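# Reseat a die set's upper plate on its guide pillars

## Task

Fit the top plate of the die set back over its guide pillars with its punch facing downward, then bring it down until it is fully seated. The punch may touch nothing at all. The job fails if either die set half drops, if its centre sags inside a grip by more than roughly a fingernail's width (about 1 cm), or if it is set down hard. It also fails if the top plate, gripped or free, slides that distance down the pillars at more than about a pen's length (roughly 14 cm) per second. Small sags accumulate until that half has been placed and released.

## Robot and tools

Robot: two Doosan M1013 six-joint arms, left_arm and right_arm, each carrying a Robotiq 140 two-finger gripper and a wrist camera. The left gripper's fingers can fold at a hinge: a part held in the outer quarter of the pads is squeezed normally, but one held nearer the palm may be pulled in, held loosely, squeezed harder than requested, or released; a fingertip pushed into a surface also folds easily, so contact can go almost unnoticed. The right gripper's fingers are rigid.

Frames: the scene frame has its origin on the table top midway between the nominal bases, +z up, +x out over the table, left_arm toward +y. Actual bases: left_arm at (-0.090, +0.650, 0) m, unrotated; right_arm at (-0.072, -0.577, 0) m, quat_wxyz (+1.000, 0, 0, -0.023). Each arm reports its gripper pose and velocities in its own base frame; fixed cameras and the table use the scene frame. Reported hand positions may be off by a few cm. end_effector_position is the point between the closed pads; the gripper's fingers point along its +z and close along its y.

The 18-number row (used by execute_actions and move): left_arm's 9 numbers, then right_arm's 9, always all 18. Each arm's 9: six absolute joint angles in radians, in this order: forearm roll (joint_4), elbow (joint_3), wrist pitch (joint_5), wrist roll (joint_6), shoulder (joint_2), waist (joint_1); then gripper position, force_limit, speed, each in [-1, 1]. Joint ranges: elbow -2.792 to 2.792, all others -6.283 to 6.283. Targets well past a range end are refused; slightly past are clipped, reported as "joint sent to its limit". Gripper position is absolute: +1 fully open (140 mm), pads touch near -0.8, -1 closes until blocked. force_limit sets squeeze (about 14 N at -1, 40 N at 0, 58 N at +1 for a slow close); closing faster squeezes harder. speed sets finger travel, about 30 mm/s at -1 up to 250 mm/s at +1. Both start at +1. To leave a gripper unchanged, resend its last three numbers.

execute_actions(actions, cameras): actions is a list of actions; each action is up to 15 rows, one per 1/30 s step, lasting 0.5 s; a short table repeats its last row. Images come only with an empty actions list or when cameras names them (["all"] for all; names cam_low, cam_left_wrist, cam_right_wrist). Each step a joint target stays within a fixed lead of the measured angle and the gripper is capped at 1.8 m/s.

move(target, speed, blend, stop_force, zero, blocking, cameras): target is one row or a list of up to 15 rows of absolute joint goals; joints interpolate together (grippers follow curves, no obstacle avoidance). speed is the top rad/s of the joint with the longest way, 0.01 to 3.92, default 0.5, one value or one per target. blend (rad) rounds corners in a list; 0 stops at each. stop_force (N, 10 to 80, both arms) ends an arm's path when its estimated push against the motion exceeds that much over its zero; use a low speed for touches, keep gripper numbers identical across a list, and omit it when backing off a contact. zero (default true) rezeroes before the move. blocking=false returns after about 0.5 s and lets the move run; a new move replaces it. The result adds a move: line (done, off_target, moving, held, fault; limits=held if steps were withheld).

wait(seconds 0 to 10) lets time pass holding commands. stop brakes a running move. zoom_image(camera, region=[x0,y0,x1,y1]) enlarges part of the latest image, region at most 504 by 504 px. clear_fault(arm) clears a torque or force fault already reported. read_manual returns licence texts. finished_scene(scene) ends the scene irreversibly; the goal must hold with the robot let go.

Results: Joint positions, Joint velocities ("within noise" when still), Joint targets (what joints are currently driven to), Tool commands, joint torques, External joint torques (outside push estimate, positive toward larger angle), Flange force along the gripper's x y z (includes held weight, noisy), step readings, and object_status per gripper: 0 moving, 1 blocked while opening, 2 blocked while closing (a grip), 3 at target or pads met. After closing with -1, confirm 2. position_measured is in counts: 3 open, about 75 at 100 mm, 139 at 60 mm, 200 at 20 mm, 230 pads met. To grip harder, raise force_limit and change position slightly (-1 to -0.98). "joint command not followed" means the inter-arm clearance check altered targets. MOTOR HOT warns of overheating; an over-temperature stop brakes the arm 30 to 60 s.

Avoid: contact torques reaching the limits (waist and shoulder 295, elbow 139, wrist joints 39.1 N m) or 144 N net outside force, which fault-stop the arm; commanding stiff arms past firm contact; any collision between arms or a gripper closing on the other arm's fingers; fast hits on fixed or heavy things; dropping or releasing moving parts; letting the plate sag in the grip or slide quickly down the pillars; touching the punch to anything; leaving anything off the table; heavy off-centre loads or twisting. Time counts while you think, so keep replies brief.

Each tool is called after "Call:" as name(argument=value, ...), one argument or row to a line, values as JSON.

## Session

Call:
execute_actions(
  actions=[],
)

Scene clock: 0.00 s.
left_arm: end_effector_position=(+0.3514, +0.2288, +0.2243) position_measured=3 object_status=3 end_effector_quat_wxyz=(-0.479, +0.550, +0.679, -0.087) | right_arm: end_effector_position=(+1.0662, -0.2083, +0.1012) position_measured=3 object_status=3 end_effector_quat_wxyz=(+0.044, +0.223, +0.974, -0.005)
Joint names: [forearm roll, elbow, wrist pitch, wrist roll, shoulder, waist]
Joint positions: left_arm=[0.513 1.97 1.793 -0.244 0.278 0.097] | right_arm=[-0.01 0.768 1.337 -1.341 0.949 -0.222]
Joint velocities: within noise
Joint torques (N m): no reading
External joint torques (N m): no reading
Flange force (N): no reading
Joint targets: left_arm=[0.513 1.970 1.793 -0.244 0.278 0.097] | right_arm=[-0.010 0.768 1.337 -1.341 0.949 -0.222]
Tool commands: left_gripper/position=+1.0 left_gripper/force_limit=+1.0 left_gripper/speed=+1.0 right_gripper/position=+1.0 right_gripper/force_limit=+1.0 right_gripper/speed=+1.0

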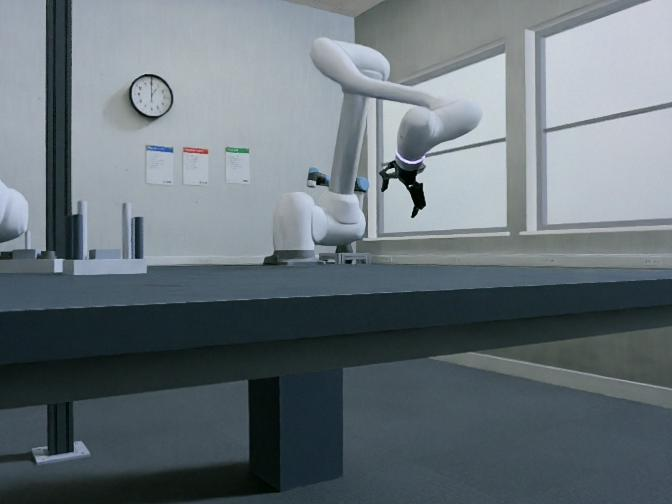

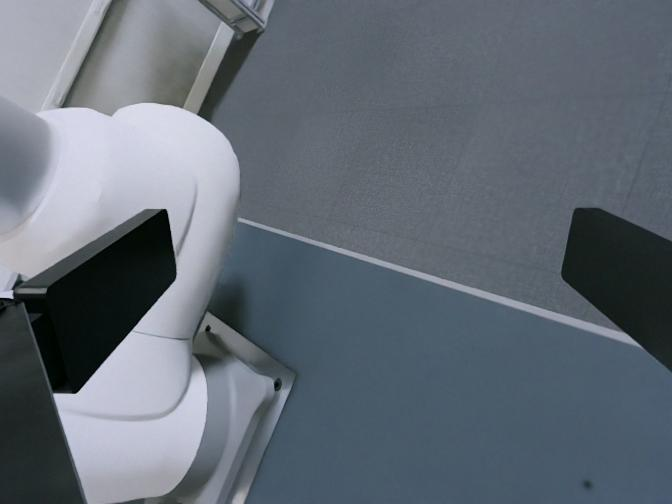

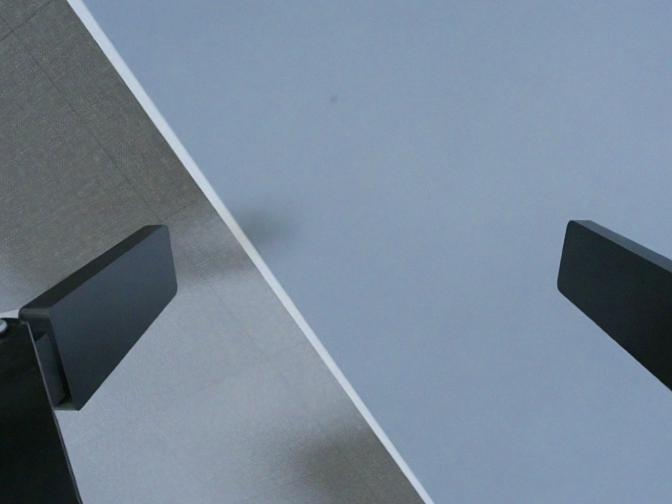

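Call:
move(
  target=[0.513,1.97,1.793,-0.244,0.278,0.097,1,1,1,0,1.4308,1.4901,0.7154,0.2207,0.7154,1,1,1],
  speed=1.0,
  cameras=["all"],
)

Call:
zoom_image(
  camera="cam_right_wrist",
  region=[120, 40, 560, 420],
)

Scene clock: 38.73 s.
left_arm: end_effector_position=(+0.3511, +0.2288, +0.2241) position_measured=3 object_status=3 end_effector_quat_wxyz=(-0.480, +0.549, +0.679, -0.088) | right_arm: end_effector_position=(+0.5004, +0.4805, +0.3799) position_measured=3 object_status=3 end_effector_quat_wxyz=(+0.000, +0.707, +0.707, +0.000)
Joint names: [forearm roll, elbow, wrist pitch, wrist roll, shoulder, waist]
Joint positions: left_arm=[0.513 1.97 1.793 -0.244 0.278 0.097] | right_arm=[0 1.431 1.49 0.715 0.221 0.715]
Joint torques (N m): left_arm=[3.91 -33.16 2.31 -0.1 -65.42 -0.55] | right_arm=[3.89 -41.17 -0.07 -0.32 -66.38 -0.56]
External joint torques (N m): left_arm=[0.08 0.91 -0.24 0.07 4.56 0.46] | right_arm=[0.42 -0.64 0.03 0.32 2.26 0.19]
Flange force (N): left_arm=[-1.6 7.4 0.7] | right_arm=[4.0 3.1 -0.8]
Joint targets: left_arm=[0.513 1.970 1.793 -0.244 0.278 0.097] | right_arm=[0.000 1.431 1.490 0.715 0.221 0.715]
move: done

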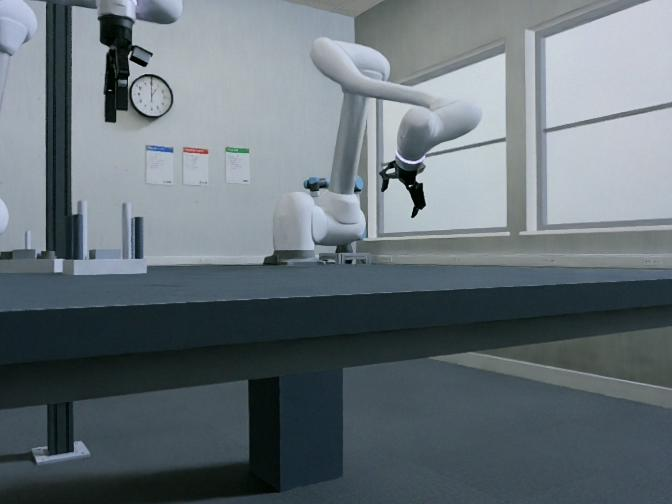

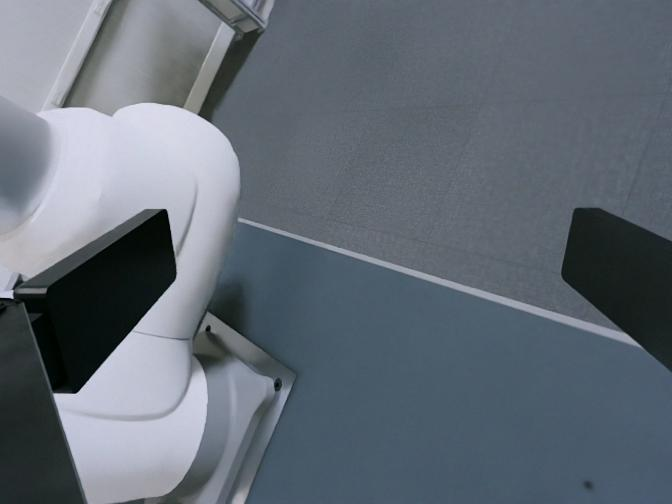

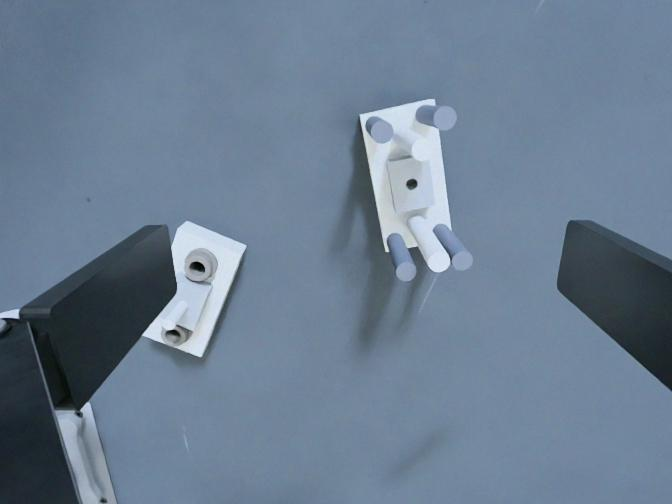

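Scaled by 1.145 from the camera's 672x504 image, which has a finer 960x720 frame.

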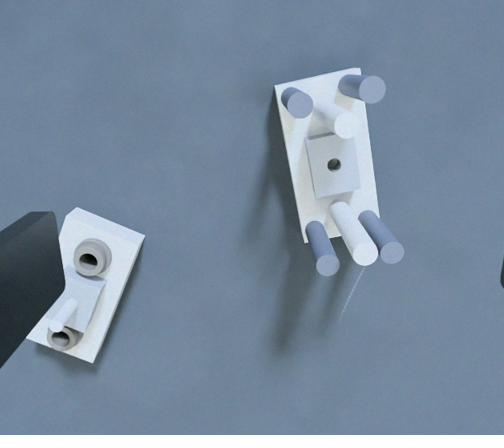

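Call:
zoom_image(
  camera="cam_right_wrist",
  region=[355, 90, 480, 285],
)

Call:
zoom_image(
  camera="cam_right_wrist",
  region=[135, 215, 255, 365],
)

Scaled by 2.585 from the camera's 672x504 image, which has a finer 960x720 frame.

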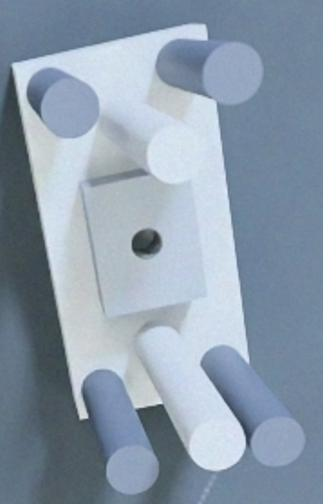

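Scaled by 3.360 from the camera's 672x504 image, which has a finer 960x720 frame.

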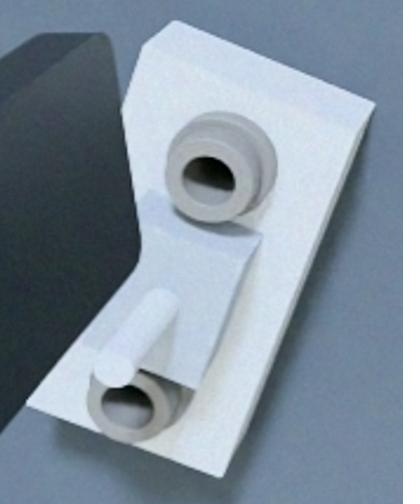

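Call:
move(
  target=[0.513,1.97,1.793,-0.244,0.278,0.097,1,1,1,0,2.1450,1.0480,1.1907,-0.0514,0.7367,0.43,1,-0.5],
  speed=0.6,
  cameras=["cam_right_wrist"],
)

Call:
zoom_image(
  camera="cam_right_wrist",
  region=[220, 0, 520, 360],
)

Scene clock: 113.60 s.
left_arm: end_effector_position=(+0.3511, +0.2288, +0.2241) position_measured=3 object_status=3 end_effector_quat_wxyz=(-0.480, +0.549, +0.679, -0.088) | right_arm: end_effector_position=(+0.3120, +0.3296, +0.1601) position_measured=75 object_status=3 end_effector_quat_wxyz=(+0.000, +0.848, +0.530, +0.000)
Joint names: [forearm roll, elbow, wrist pitch, wrist roll, shoulder, waist]
Joint positions: left_arm=[0.513 1.97 1.793 -0.244 0.278 0.097] | right_arm=[0 2.145 1.048 1.191 -0.051 0.737]
Joint torques (N m): left_arm=[3.89 -33.26 2.27 -0.09 -65.65 -0.37] | right_arm=[3.27 -35.16 -0.07 -0.37 -32.76 -0.71]
External joint torques (N m): left_arm=[0.1 0.95 -0.19 0.06 4.39 0.45] | right_arm=[0.49 -1.34 0.02 0.36 1.53 0.79]
Flange force (N): left_arm=[-1.6 7.0 0.7] | right_arm=[5.4 -1.0 -0.2]
Joint targets: left_arm=[0.513 1.970 1.793 -0.244 0.278 0.097] | right_arm=[0.000 2.145 1.048 1.191 -0.051 0.737]
move: done
Images, in order (width x height): cam_right_wrist 672x504.

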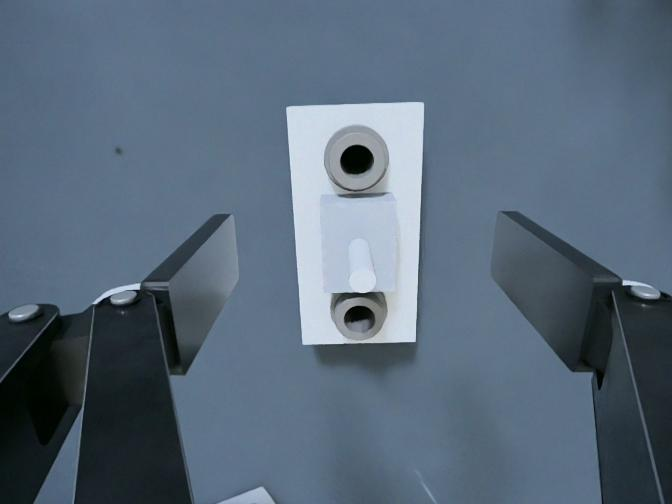

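Scaled by 1.400 from the camera's 672x504 image, which has a finer 960x720 frame.

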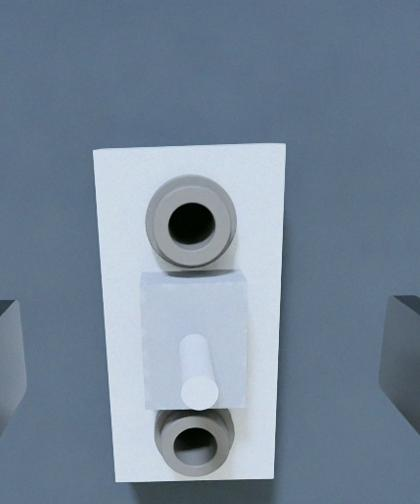

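Call:
move(
  target=[
    [0.513,1.97,1.793,-0.244,0.278,0.097,1,1,1,0,2.2176,0.9170,1.1590,0.0070,0.7325,0.43,1,-0.5],
    [0.513,1.97,1.793,-0.244,0.278,0.097,1,1,1,0,2.2755,0.7723,1.1590,0.0938,0.7325,0.43,1,-0.5],
  ],
  speed=[0.3,0.12],
  blend=[0.02,0],
  cameras=["cam_right_wrist","cam_low"],
)

Call:
zoom_image(
  camera="cam_low",
  region=[0, 190, 160, 290],
)

Scene clock: 148.03 s.
left_arm: end_effector_position=(+0.3511, +0.2288, +0.2241) position_measured=3 object_status=3 end_effector_quat_wxyz=(-0.480, +0.549, +0.679, -0.088) | right_arm: end_effector_position=(+0.3101, +0.3253, +0.0368) position_measured=75 object_status=3 end_effector_quat_wxyz=(+0.000, +0.841, +0.541, +0.000)
Joint names: [forearm roll, elbow, wrist pitch, wrist roll, shoulder, waist]
Joint positions: left_arm=[0.513 1.97 1.793 -0.244 0.278 0.097] | right_arm=[0 2.275 0.772 1.159 0.094 0.732]
Joint torques (N m): left_arm=[3.88 -33.19 2.28 -0.07 -65.28 -0.34] | right_arm=[2.58 -28.84 -0.1 -0.33 -40.33 -1.34]
External joint torques (N m): left_arm=[0.1 0.97 -0.21 0.04 4.41 0.36] | right_arm=[0.44 -0.56 0.06 0.33 0.66 1.45]
Flange force (N): left_arm=[-1.7 7.0 0.7] | right_arm=[3.4 -3.0 0.4]
Joint targets: left_arm=[0.513 1.970 1.793 -0.244 0.278 0.097] | right_arm=[0.000 2.276 0.772 1.159 0.094 0.733]
move: done
Images, in order (width x height): cam_low 672x504, cam_right_wrist 672x504.

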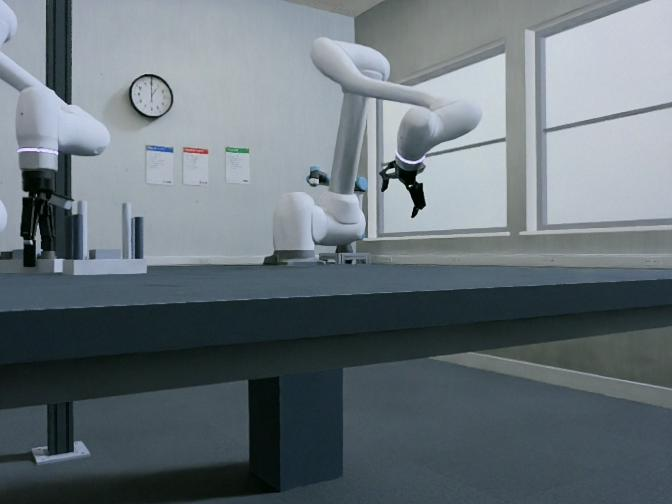

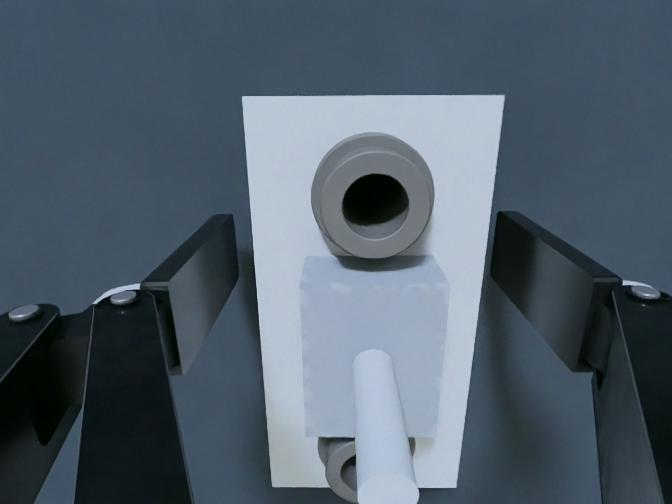

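Scaled by 3.150 from the camera's 672x504 image, which has a finer 960x720 frame.

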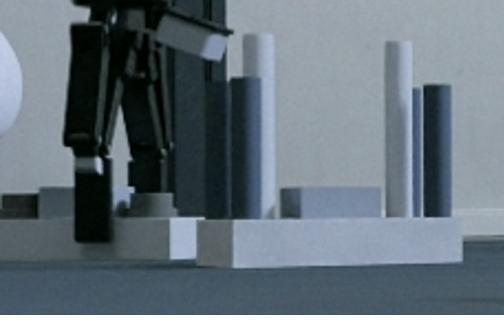

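Call:
move(
  target=[0.513,1.97,1.793,-0.244,0.278,0.097,1,1,1,0,2.2755,0.7723,1.1590,0.0938,0.7325,-1,1,-0.4],
  cameras=[],
)

Call:
wait(
  seconds=0.5,
  cameras=["cam_right_wrist"],
)

Scene clock: 168.77 s.
left_arm: end_effector_position=(+0.3511, +0.2288, +0.2241) position_measured=3 object_status=3 end_effector_quat_wxyz=(-0.480, +0.549, +0.679, -0.088) | right_arm: end_effector_position=(+0.3101, +0.3253, +0.0368) position_measured=111 object_status=0 end_effector_quat_wxyz=(+0.000, +0.841, +0.541, +0.000)
Joint names: [forearm roll, elbow, wrist pitch, wrist roll, shoulder, waist]
Joint positions: left_arm=[0.513 1.97 1.793 -0.244 0.278 0.097] | right_arm=[0 2.276 0.772 1.159 0.094 0.732]
Joint torques (N m): left_arm=[3.88 -33.13 2.27 -0.06 -65.48 -0.42] | right_arm=[3.39 -15.53 -1.58 -0.34 -21.36 0.46]
External joint torques (N m): left_arm=[0.11 0.85 -0.2 0.03 4.55 0.23] | right_arm=[-0.36 -13.83 1.53 0.34 -17.71 -0.43]
Flange force (N): left_arm=[-1.9 7.3 0.4] | right_arm=[-2.3 -0.6 -41.8]
Joint targets: left_arm=[0.513 1.970 1.793 -0.244 0.278 0.097] | right_arm=[0.000 2.276 0.772 1.159 0.094 0.733]
move: done
No camera images: "cameras" was empty.

Scene clock: 169.27 s.
left_arm: end_effector_position=(+0.3511, +0.2288, +0.2241) position_measured=3 object_status=3 end_effector_quat_wxyz=(-0.480, +0.549, +0.679, -0.088) | right_arm: end_effector_position=(+0.3101, +0.3253, +0.0368) position_measured=111 object_status=2 end_effector_quat_wxyz=(+0.000, +0.841, +0.541, +0.000)
Joint names: [forearm roll, elbow, wrist pitch, wrist roll, shoulder, waist]
Joint positions: left_arm=[0.513 1.97 1.793 -0.244 0.278 0.097] | right_arm=[0 2.276 0.772 1.159 0.094 0.733]
Joint torques (N m): left_arm=[3.89 -33.18 2.32 -0.09 -65.59 -0.54] | right_arm=[3.4 -14.96 -1.15 -0.38 -21.71 0.55]
External joint torques (N m): left_arm=[0.08 0.97 -0.25 0.06 4.95 0.41] | right_arm=[-0.38 -14.45 1.1 0.38 -17.72 -0.51]
Flange force (N): left_arm=[-1.9 8.0 0.6] | right_arm=[-1.5 -0.2 -41.3]
Joint targets: left_arm=[0.513 1.970 1.793 -0.244 0.278 0.097] | right_arm=[0.000 2.276 0.772 1.159 0.094 0.733]
Tool commands: left_gripper/position=+1.0 left_gripper/force_limit=+1.0 left_gripper/speed=+1.0 right_gripper/position=-1.0 right_gripper/force_limit=+1.0 right_gripper/speed=-0.4
wait: 0.50 s; at rest by 0.17 s
Images, in order (width x height): cam_right_wrist 672x504.

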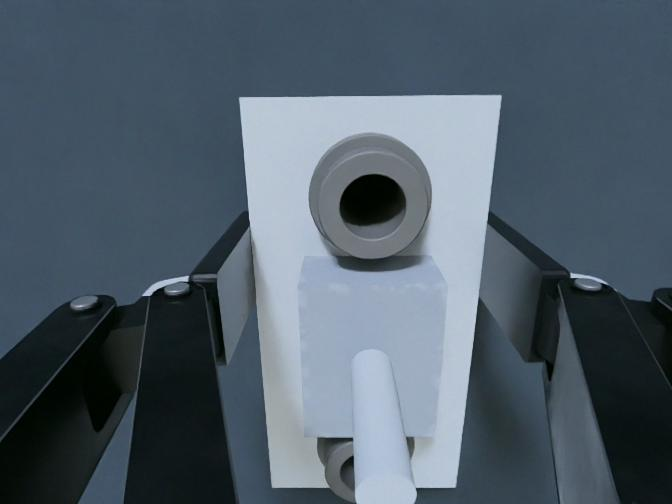

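Call:
move(
  target=[
    [0.513,1.97,1.793,-0.244,0.278,0.097,1,1,1,0,2.2176,0.9170,1.1590,0.0070,0.7325,-1,1,-0.4],
    [-0.6,1.9,1.55,-1.3,0.1,-0.1,1,1,1,0,1.6841,1.3600,0.43,0.0975,0.6168,-1,1,-0.4],
    [-1.7419,1.9064,1.3328,-2.5089,0.2764,-0.2922,1,1,1,1.7358,1.8672,1.3097,-0.5727,0.2543,0.3540,-1,1,-0.4],
  ],
  speed=[0.08,0.45,0.45],
  blend=[0.02,0.03,0],
  cameras=["all"],
)

Scene clock: 219.97 s.
left_arm: end_effector_position=(+0.6101, -0.4800, +0.4278) position_measured=3 object_status=3 end_effector_quat_wxyz=(+0.500, +0.500, -0.500, +0.500) | right_arm: end_effector_position=(+0.5659, +0.5837, +0.4601) position_measured=111 object_status=2 end_effector_quat_wxyz=(+0.511, -0.488, -0.511, -0.488)
Joint names: [forearm roll, elbow, wrist pitch, wrist roll, shoulder, waist]
Joint positions: left_arm=[-1.742 1.906 1.333 -2.509 0.276 -0.292] | right_arm=[1.736 1.867 1.31 -0.573 0.254 0.354]
Joint torques (N m): left_arm=[-2.8 -33.69 1.82 -0.09 -65.85 -0.6] | right_arm=[6.31 -48.35 4.72 -0.19 -79.92 -0.29]
External joint torques (N m): left_arm=[0.06 0.89 -0.21 0.09 4.69 0.66] | right_arm=[-4.66 9.52 -3.24 0.19 15.13 0.12]
Flange force (N): left_arm=[-5.4 -4.9 0.4] | right_arm=[-18.6 4.1 1.9]
Joint targets: left_arm=[-1.742 1.906 1.333 -2.509 0.276 -0.292] | right_arm=[1.736 1.867 1.310 -0.573 0.254 0.354]
move: done

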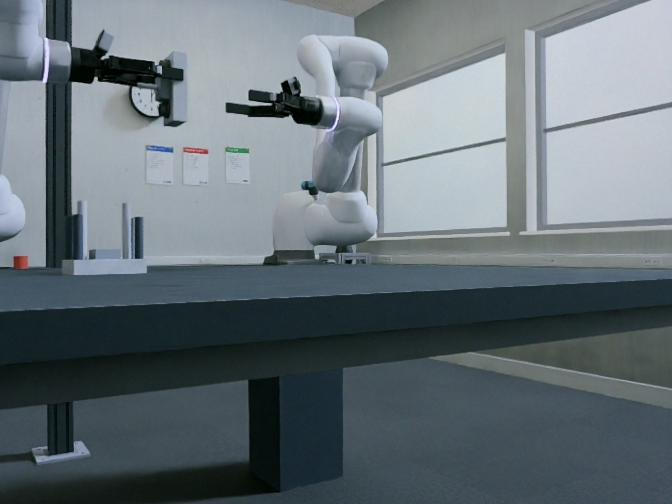

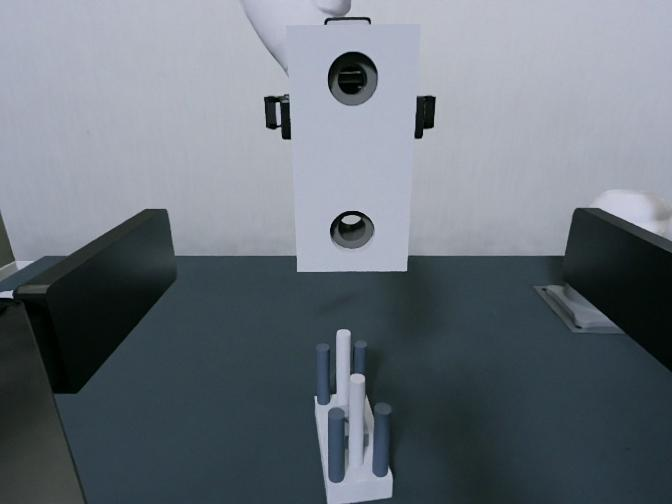

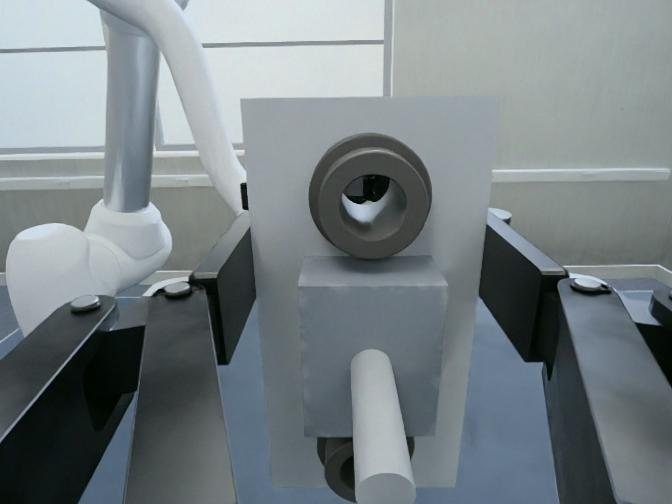

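Call:
move(
  target=[-1.8566,1.8052,1.1626,-2.5047,0.3433,-0.4937,0.43,1,-0.5,1.7358,1.8672,1.3097,-0.5727,0.2543,0.3540,-1,1,-0.4],
  speed=0.1,
  cameras=["all"],
)

Call:
zoom_image(
  camera="cam_low",
  region=[60, 30, 280, 140],
)

Scene clock: 247.70 s.
left_arm: end_effector_position=(+0.6125, -0.6229, +0.4310) position_measured=75 object_status=3 end_effector_quat_wxyz=(+0.500, +0.500, -0.500, +0.500) | right_arm: end_effector_position=(+0.5658, +0.5837, +0.4601) position_measured=111 object_status=2 end_effector_quat_wxyz=(+0.511, -0.488, -0.511, -0.488)
Joint names: [forearm roll, elbow, wrist pitch, wrist roll, shoulder, waist]
Joint positions: left_arm=[-1.857 1.805 1.163 -2.505 0.343 -0.494] | right_arm=[1.736 1.867 1.31 -0.573 0.254 0.354]
Joint torques (N m): left_arm=[-3.12 -35.26 1.83 -0.05 -74.38 -0.38] | right_arm=[6.11 -48.21 4.8 -0.36 -80.04 -0.7]
External joint torques (N m): left_arm=[0.08 0.93 -0.19 0.05 5.01 0.35] | right_arm=[-4.47 9.29 -3.3 0.35 14.78 0.72]
Flange force (N): left_arm=[-5.2 -4.8 1.9] | right_arm=[-17.9 3.8 3.0]
Joint targets: left_arm=[-1.857 1.805 1.163 -2.505 0.343 -0.494] | right_arm=[1.736 1.867 1.310 -0.573 0.254 0.354]
move: done

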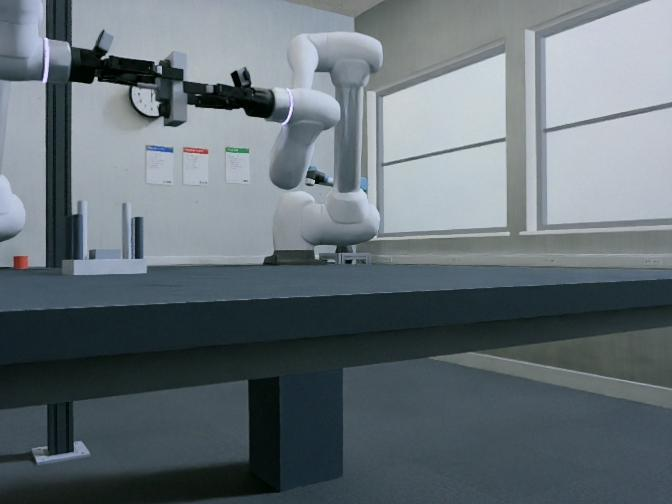

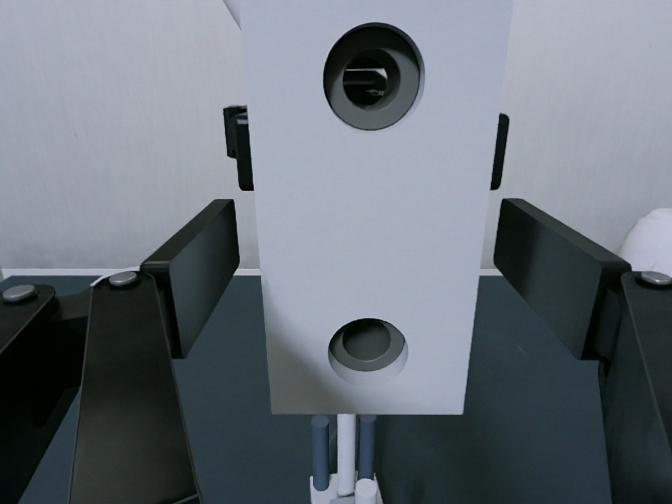

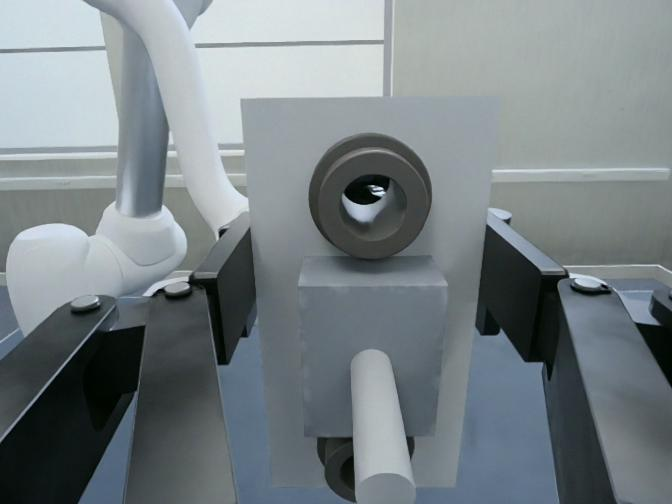

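Scaled by 2.291 from the camera's 672x504 image, which has a finer 960x720 frame.

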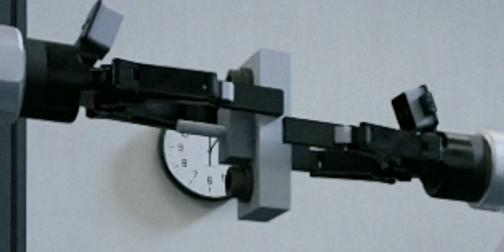

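Call:
move(
  target=[-1.8610,1.7999,1.1559,-2.5040,0.3471,-0.5016,0.43,1,-1,1.7358,1.8672,1.3097,-0.5727,0.2543,0.3540,-1,1,-0.4],
  speed=0.05,
  cameras=[],
)

Call:
move(
  target=[-1.8610,1.7999,1.1559,-2.5040,0.3471,-0.5016,-1,1,-1,1.7358,1.8672,1.3097,-0.5727,0.2543,0.3540,-1,1,-0.4],
  cameras=[],
)

Call:
wait(
  seconds=0.7,
  cameras=["cam_left_wrist","cam_low"],
)

Call:
zoom_image(
  camera="cam_low",
  region=[60, 30, 280, 140],
)

Scene clock: 282.37 s.
left_arm: end_effector_position=(+0.6125, -0.6291, +0.4309) position_measured=75 object_status=3 end_effector_quat_wxyz=(+0.500, +0.500, -0.500, +0.500) | right_arm: end_effector_position=(+0.5658, +0.5837, +0.4601) position_measured=111 object_status=2 end_effector_quat_wxyz=(+0.511, -0.488, -0.511, -0.488)
Joint names: [forearm roll, elbow, wrist pitch, wrist roll, shoulder, waist]
Joint positions: left_arm=[-1.861 1.8 1.156 -2.504 0.347 -0.502] | right_arm=[1.736 1.867 1.31 -0.573 0.254 0.354]
Joint torques (N m): left_arm=[-3.13 -35.41 1.85 -0.06 -74.73 -0.43] | right_arm=[6.12 -48.32 4.78 -0.27 -80.41 -0.91]
External joint torques (N m): left_arm=[0.06 0.91 -0.2 0.06 4.56 0.42] | right_arm=[-4.48 9.42 -3.28 0.27 15.25 0.87]
Flange force (N): left_arm=[-4.8 -4.3 1.6] | right_arm=[-18.6 4.1 3.4]
Joint targets: left_arm=[-1.861 1.800 1.156 -2.504 0.347 -0.502] | right_arm=[1.736 1.867 1.310 -0.573 0.254 0.354]
move: done
No camera images: "cameras" was empty.

Scene clock: 283.83 s.
left_arm: end_effector_position=(+0.6125, -0.6291, +0.4309) position_measured=111 object_status=0 end_effector_quat_wxyz=(+0.500, +0.500, -0.500, +0.500) | right_arm: end_effector_position=(+0.5658, +0.5837, +0.4601) position_measured=111 object_status=2 end_effector_quat_wxyz=(+0.511, -0.488, -0.511, -0.488)
Joint names: [forearm roll, elbow, wrist pitch, wrist roll, shoulder, waist]
Joint positions: left_arm=[-1.861 1.8 1.156 -2.504 0.347 -0.502] | right_arm=[1.736 1.867 1.31 -0.573 0.254 0.354]
Joint torques (N m): left_arm=[-5.82 -42.42 -2.26 0.24 -69.96 -2.06] | right_arm=[4.13 -45.06 8.16 0.42 -80.15 16.31]
External joint torques (N m): left_arm=[2.74 7.95 3.91 -0.24 -0.02 1.97] | right_arm=[-2.49 6.17 -6.67 -0.42 15.25 -16.38]
Flange force (N): left_arm=[-6.0 9.4 -15.9] | right_arm=[-16.8 15.9 -14.4]
Joint targets: left_arm=[-1.861 1.800 1.156 -2.504 0.347 -0.502] | right_arm=[1.736 1.867 1.310 -0.573 0.254 0.354]
move: done
No camera images: "cameras" was empty.

Scene clock: 284.53 s.
left_arm: end_effector_position=(+0.6125, -0.6291, +0.4309) position_measured=111 object_status=2 end_effector_quat_wxyz=(+0.500, +0.500, -0.500, +0.500) | right_arm: end_effector_position=(+0.5658, +0.5837, +0.4601) position_measured=111 object_status=2 end_effector_quat_wxyz=(+0.511, -0.488, -0.511, -0.488)
Joint names: [forearm roll, elbow, wrist pitch, wrist roll, shoulder, waist]
Joint positions: left_arm=[-1.861 1.8 1.156 -2.504 0.347 -0.502] | right_arm=[1.736 1.867 1.31 -0.573 0.254 0.354]
Joint torques (N m): left_arm=[-5.84 -42.51 -2.27 0.19 -69.95 -2.26] | right_arm=[4.15 -45.11 8.18 0.41 -80.52 16.14]
External joint torques (N m): left_arm=[2.74 8.01 3.93 -0.19 -0.16 1.88] | right_arm=[-2.52 6.3 -6.69 -0.41 15.93 -16.12]
Flange force (N): left_arm=[-6.1 9.7 -15.9] | right_arm=[-17.5 16.5 -13.8]
Joint targets: left_arm=[-1.861 1.800 1.156 -2.504 0.347 -0.502] | right_arm=[1.736 1.867 1.310 -0.573 0.254 0.354]
Tool commands: left_gripper/position=-1.0 left_gripper/force_limit=+1.0 left_gripper/speed=-1.0 right_gripper/position=-1.0 right_gripper/force_limit=+1.0 right_gripper/speed=-0.4
wait: 0.70 s; at rest by 0.17 s
Images, in order (width x height): cam_low 672x504, cam_left_wrist 672x504.

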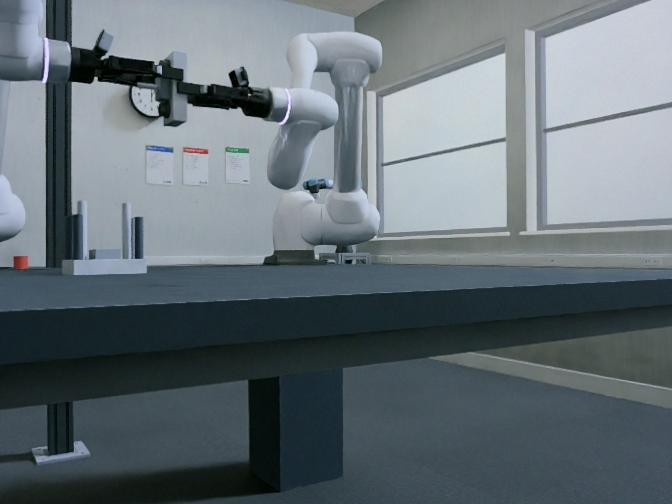

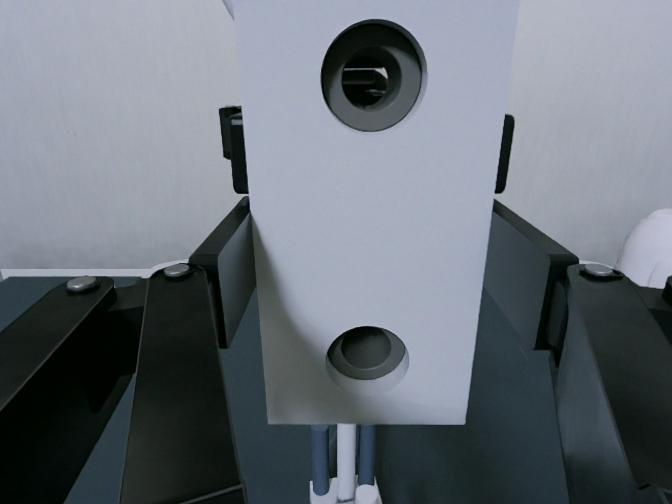

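Scaled by 2.291 from the camera's 672x504 image, which has a finer 960x720 frame.

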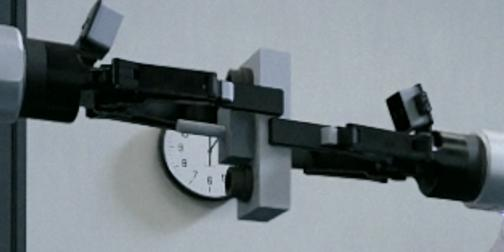

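Call:
move(
  target=[-1.8610,1.7999,1.1559,-2.5040,0.3471,-0.5016,-1,1,-1,1.7358,1.8672,1.3097,-0.5727,0.2543,0.3540,0.43,1,-1],
  cameras=["cam_left_wrist"],
)

Call:
move(
  target=[
    [-1.8610,1.7999,1.1559,-2.5040,0.3471,-0.5016,-1,1,-1,1.6070,1.9361,1.5140,-0.5671,0.2010,0.1134,0.43,1,-1],
    [0,1.1034,1.6273,-3.57,0.4109,-0.7932,-1,1,-1,1.1380,1.4470,2.0453,-0.7908,0.8082,-0.0089,0.43,1,-1],
    [0,0.6661,1.6652,-1.137,0.8103,-0.9607,-1,1,-1,1.1380,1.4470,2.0453,-0.7908,0.8082,-0.0089,0.43,1,-1],
  ],
  speed=[0.2,0.5,0.5],
  blend=[0.03,0.03,0],
  cameras=["all"],
)

Scene clock: 331.73 s.
left_arm: end_effector_position=(+0.6125, -0.6291, +0.4309) position_measured=111 object_status=2 end_effector_quat_wxyz=(+0.500, +0.500, -0.500, +0.500) | right_arm: end_effector_position=(+0.5658, +0.5837, +0.4601) position_measured=75 object_status=0 end_effector_quat_wxyz=(+0.511, -0.488, -0.511, -0.488)
Joint names: [forearm roll, elbow, wrist pitch, wrist roll, shoulder, waist]
Joint positions: left_arm=[-1.861 1.8 1.156 -2.504 0.347 -0.502] | right_arm=[1.736 1.867 1.31 -0.573 0.254 0.354]
Joint torques (N m): left_arm=[-7.9 -47.42 5.91 -0.06 -90.58 -0.5] | right_arm=[1.23 -37.95 1.4 -0.23 -66.6 -0.72]
External joint torques (N m): left_arm=[4.82 13.08 -4.27 0.06 21.11 0.26] | right_arm=[0.4 -1.08 0.11 0.23 0.98 0.82]
Flange force (N): left_arm=[-24.3 -4.4 2.2] | right_arm=[0.3 2.9 2.6]
Joint targets: left_arm=[-1.861 1.800 1.156 -2.504 0.347 -0.502] | right_arm=[1.736 1.867 1.310 -0.573 0.254 0.354]
move: done
Images, in order (width x height): cam_left_wrist 672x504.

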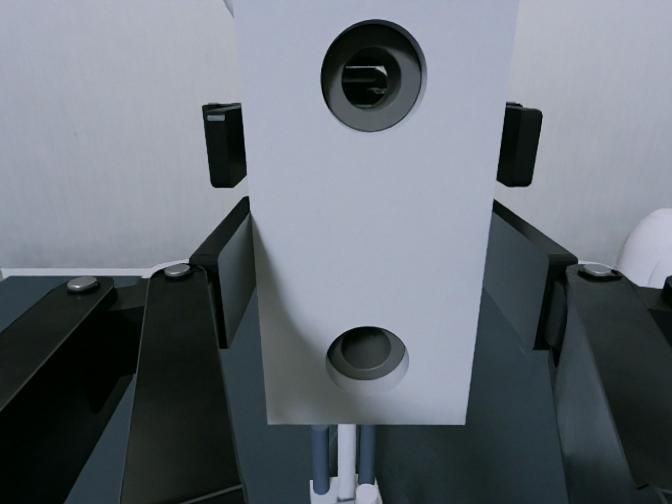

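Scene clock: 341.90 s.
left_arm: end_effector_position=(+0.6045, -0.8045, +0.3000) position_measured=111 object_status=2 end_effector_quat_wxyz=(+0.000, +0.642, +0.767, +0.000) | right_arm: end_effector_position=(+0.6879, +0.2969, +0.2273) position_measured=75 object_status=3 end_effector_quat_wxyz=(+0.629, -0.323, -0.629, -0.323)
Joint names: [forearm roll, elbow, wrist pitch, wrist roll, shoulder, waist]
Joint positions: left_arm=[0 0.666 1.665 -1.137 0.81 -0.961] | right_arm=[1.138 1.447 2.045 -0.791 0.808 -0.009]
Joint torques (N m): left_arm=[4.28 -53.63 0.26 -0.11 -142.22 -0.26] | right_arm=[2.69 -32.88 1.83 -0.26 -109.72 -1.18]
External joint torques (N m): left_arm=[0 11.89 -0.23 0.11 25.56 -0.7] | right_arm=[0.45 -0.54 0.13 0.26 1.2 0.86]
Flange force (N): left_arm=[-9.3 4.0 20.8] | right_arm=[-0.5 3.8 -0.9]
Joint targets: left_arm=[0.000 0.666 1.665 -1.137 0.810 -0.961] | right_arm=[1.138 1.447 2.045 -0.791 0.808 -0.009]
move: done

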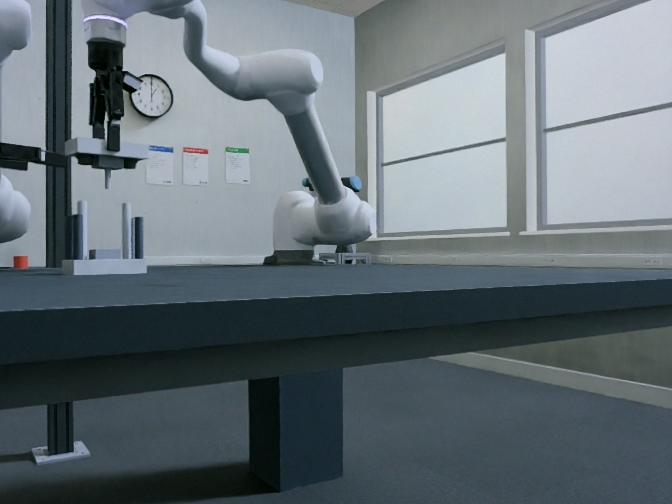

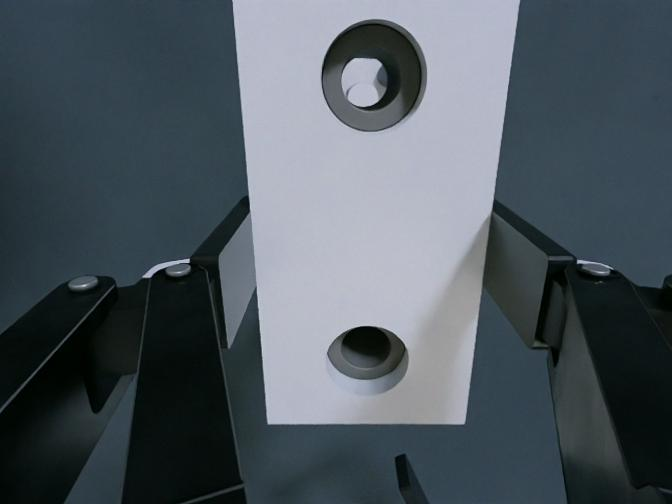

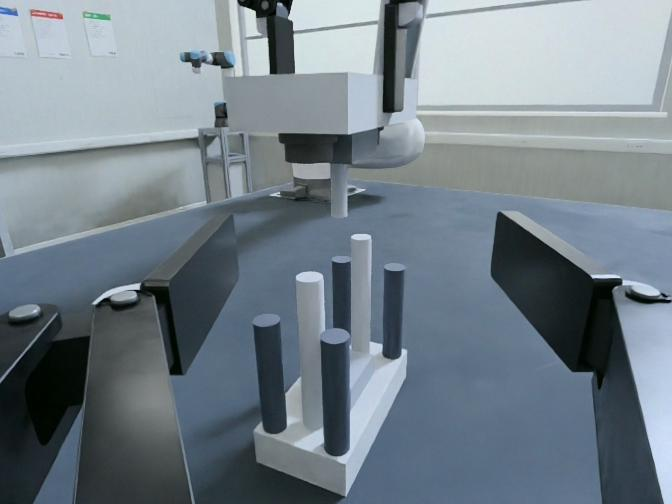

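Call:
zoom_image(
  camera="cam_left_wrist",
  region=[310, 10, 440, 140],
)

Call:
zoom_image(
  camera="cam_right_wrist",
  region=[210, 110, 440, 300],
)

Call:
zoom_image(
  camera="cam_low",
  region=[50, 130, 160, 280],
)

Scaled by 3.877 from the camera's 672x504 image, which has a finer 960x720 frame.

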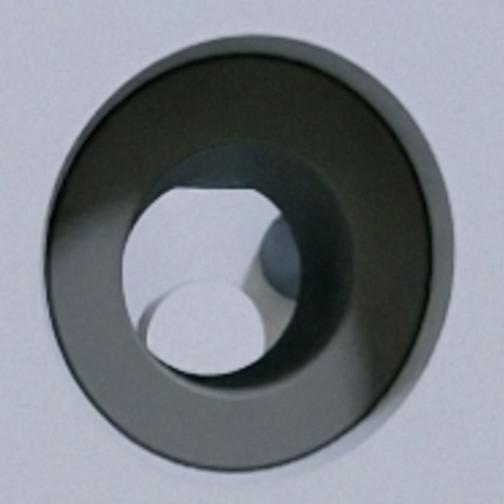

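Scaled by 2.191 from the camera's 672x504 image, which has a finer 960x720 frame.

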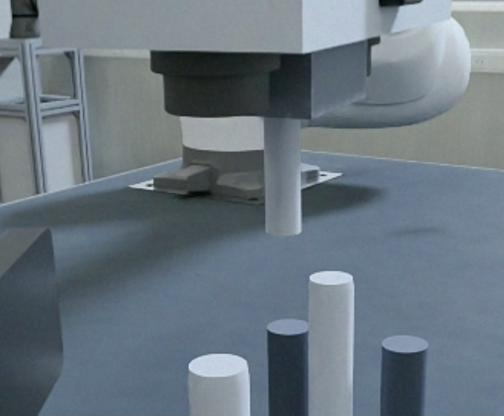

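Scaled by 3.360 from the camera's 672x504 image, which has a finer 960x720 frame.

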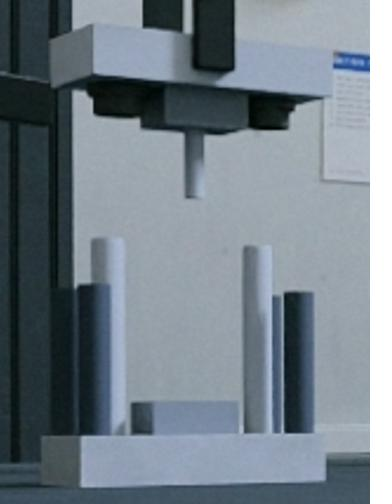

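Call:
move(
  target=[0,0.7476,1.5742,-1.1376,0.8198,-0.9616,-1,1,-1,1.1380,1.4470,2.0453,-0.7908,0.8082,-0.0089,0.43,1,-1],
  speed=0.06,
  cameras=["all"],
)

Call:
zoom_image(
  camera="cam_left_wrist",
  region=[310, 10, 440, 140],
)

Call:
zoom_image(
  camera="cam_right_wrist",
  region=[210, 110, 440, 300],
)

Call:
zoom_image(
  camera="cam_low",
  region=[50, 130, 160, 280],
)

Scene clock: 377.00 s.
left_arm: end_effector_position=(+0.6075, -0.8104, +0.2449) position_measured=111 object_status=2 end_effector_quat_wxyz=(+0.000, +0.642, +0.767, +0.000) | right_arm: end_effector_position=(+0.6879, +0.2969, +0.2273) position_measured=75 object_status=3 end_effector_quat_wxyz=(+0.629, -0.323, -0.629, -0.323)
Joint names: [forearm roll, elbow, wrist pitch, wrist roll, shoulder, waist]
Joint positions: left_arm=[0 0.748 1.574 -1.138 0.82 -0.962] | right_arm=[1.138 1.447 2.045 -0.791 0.808 -0.009]
Joint torques (N m): left_arm=[4.23 -53.71 0.25 -0.05 -142.9 -0.49] | right_arm=[2.59 -32.63 1.88 -0.39 -109.82 -1.35]
External joint torques (N m): left_arm=[0.1 11.68 -0.22 0.05 25.07 -0.1] | right_arm=[0.54 -0.8 0.08 0.39 1.21 1.37]
Flange force (N): left_arm=[-7.9 4.0 21.3] | right_arm=[-0.2 5.0 -0.8]
Joint targets: left_arm=[0.000 0.748 1.574 -1.138 0.820 -0.962] | right_arm=[1.138 1.447 2.045 -0.791 0.808 -0.009]
move: done

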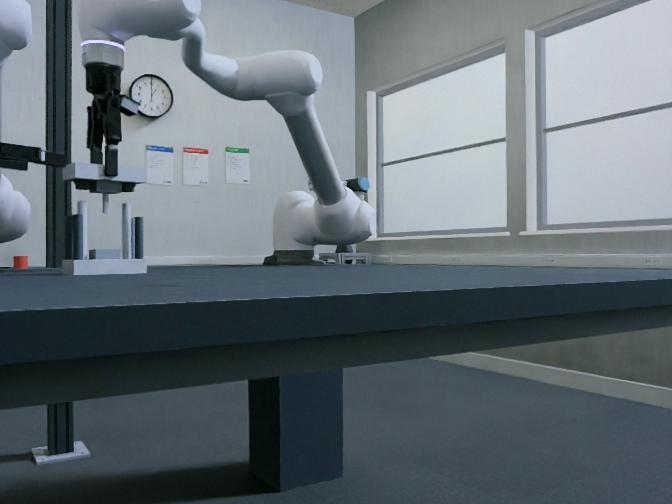

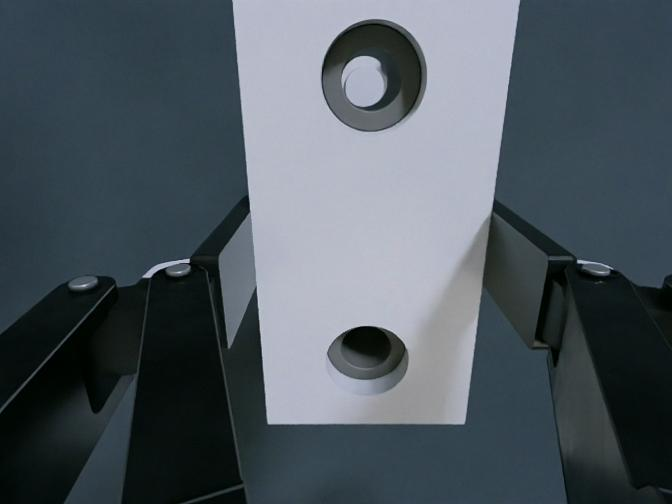

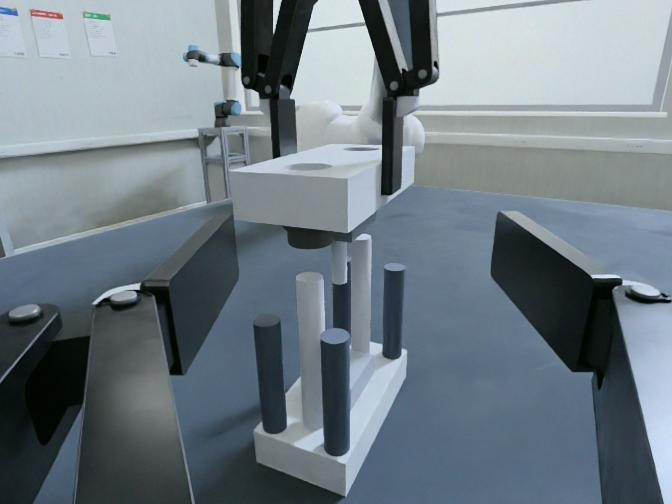

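Scaled by 3.877 from the camera's 672x504 image, which has a finer 960x720 frame.

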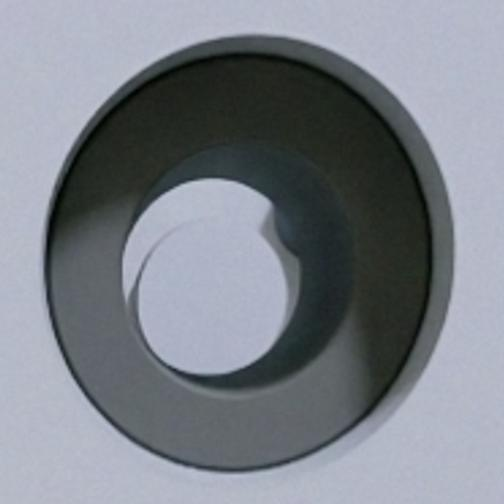

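Scaled by 2.191 from the camera's 672x504 image, which has a finer 960x720 frame.

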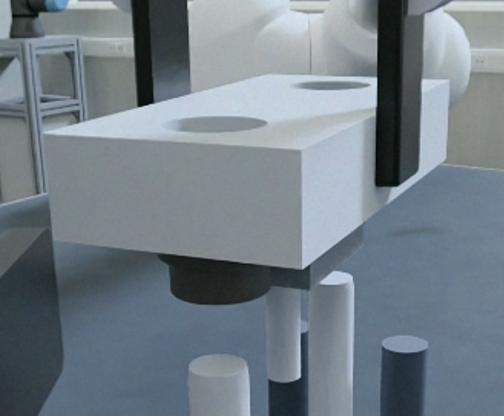

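Scaled by 3.360 from the camera's 672x504 image, which has a finer 960x720 frame.

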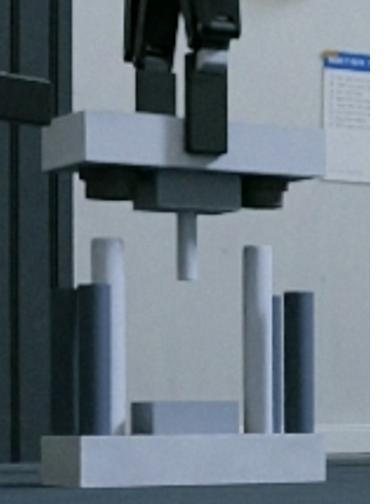

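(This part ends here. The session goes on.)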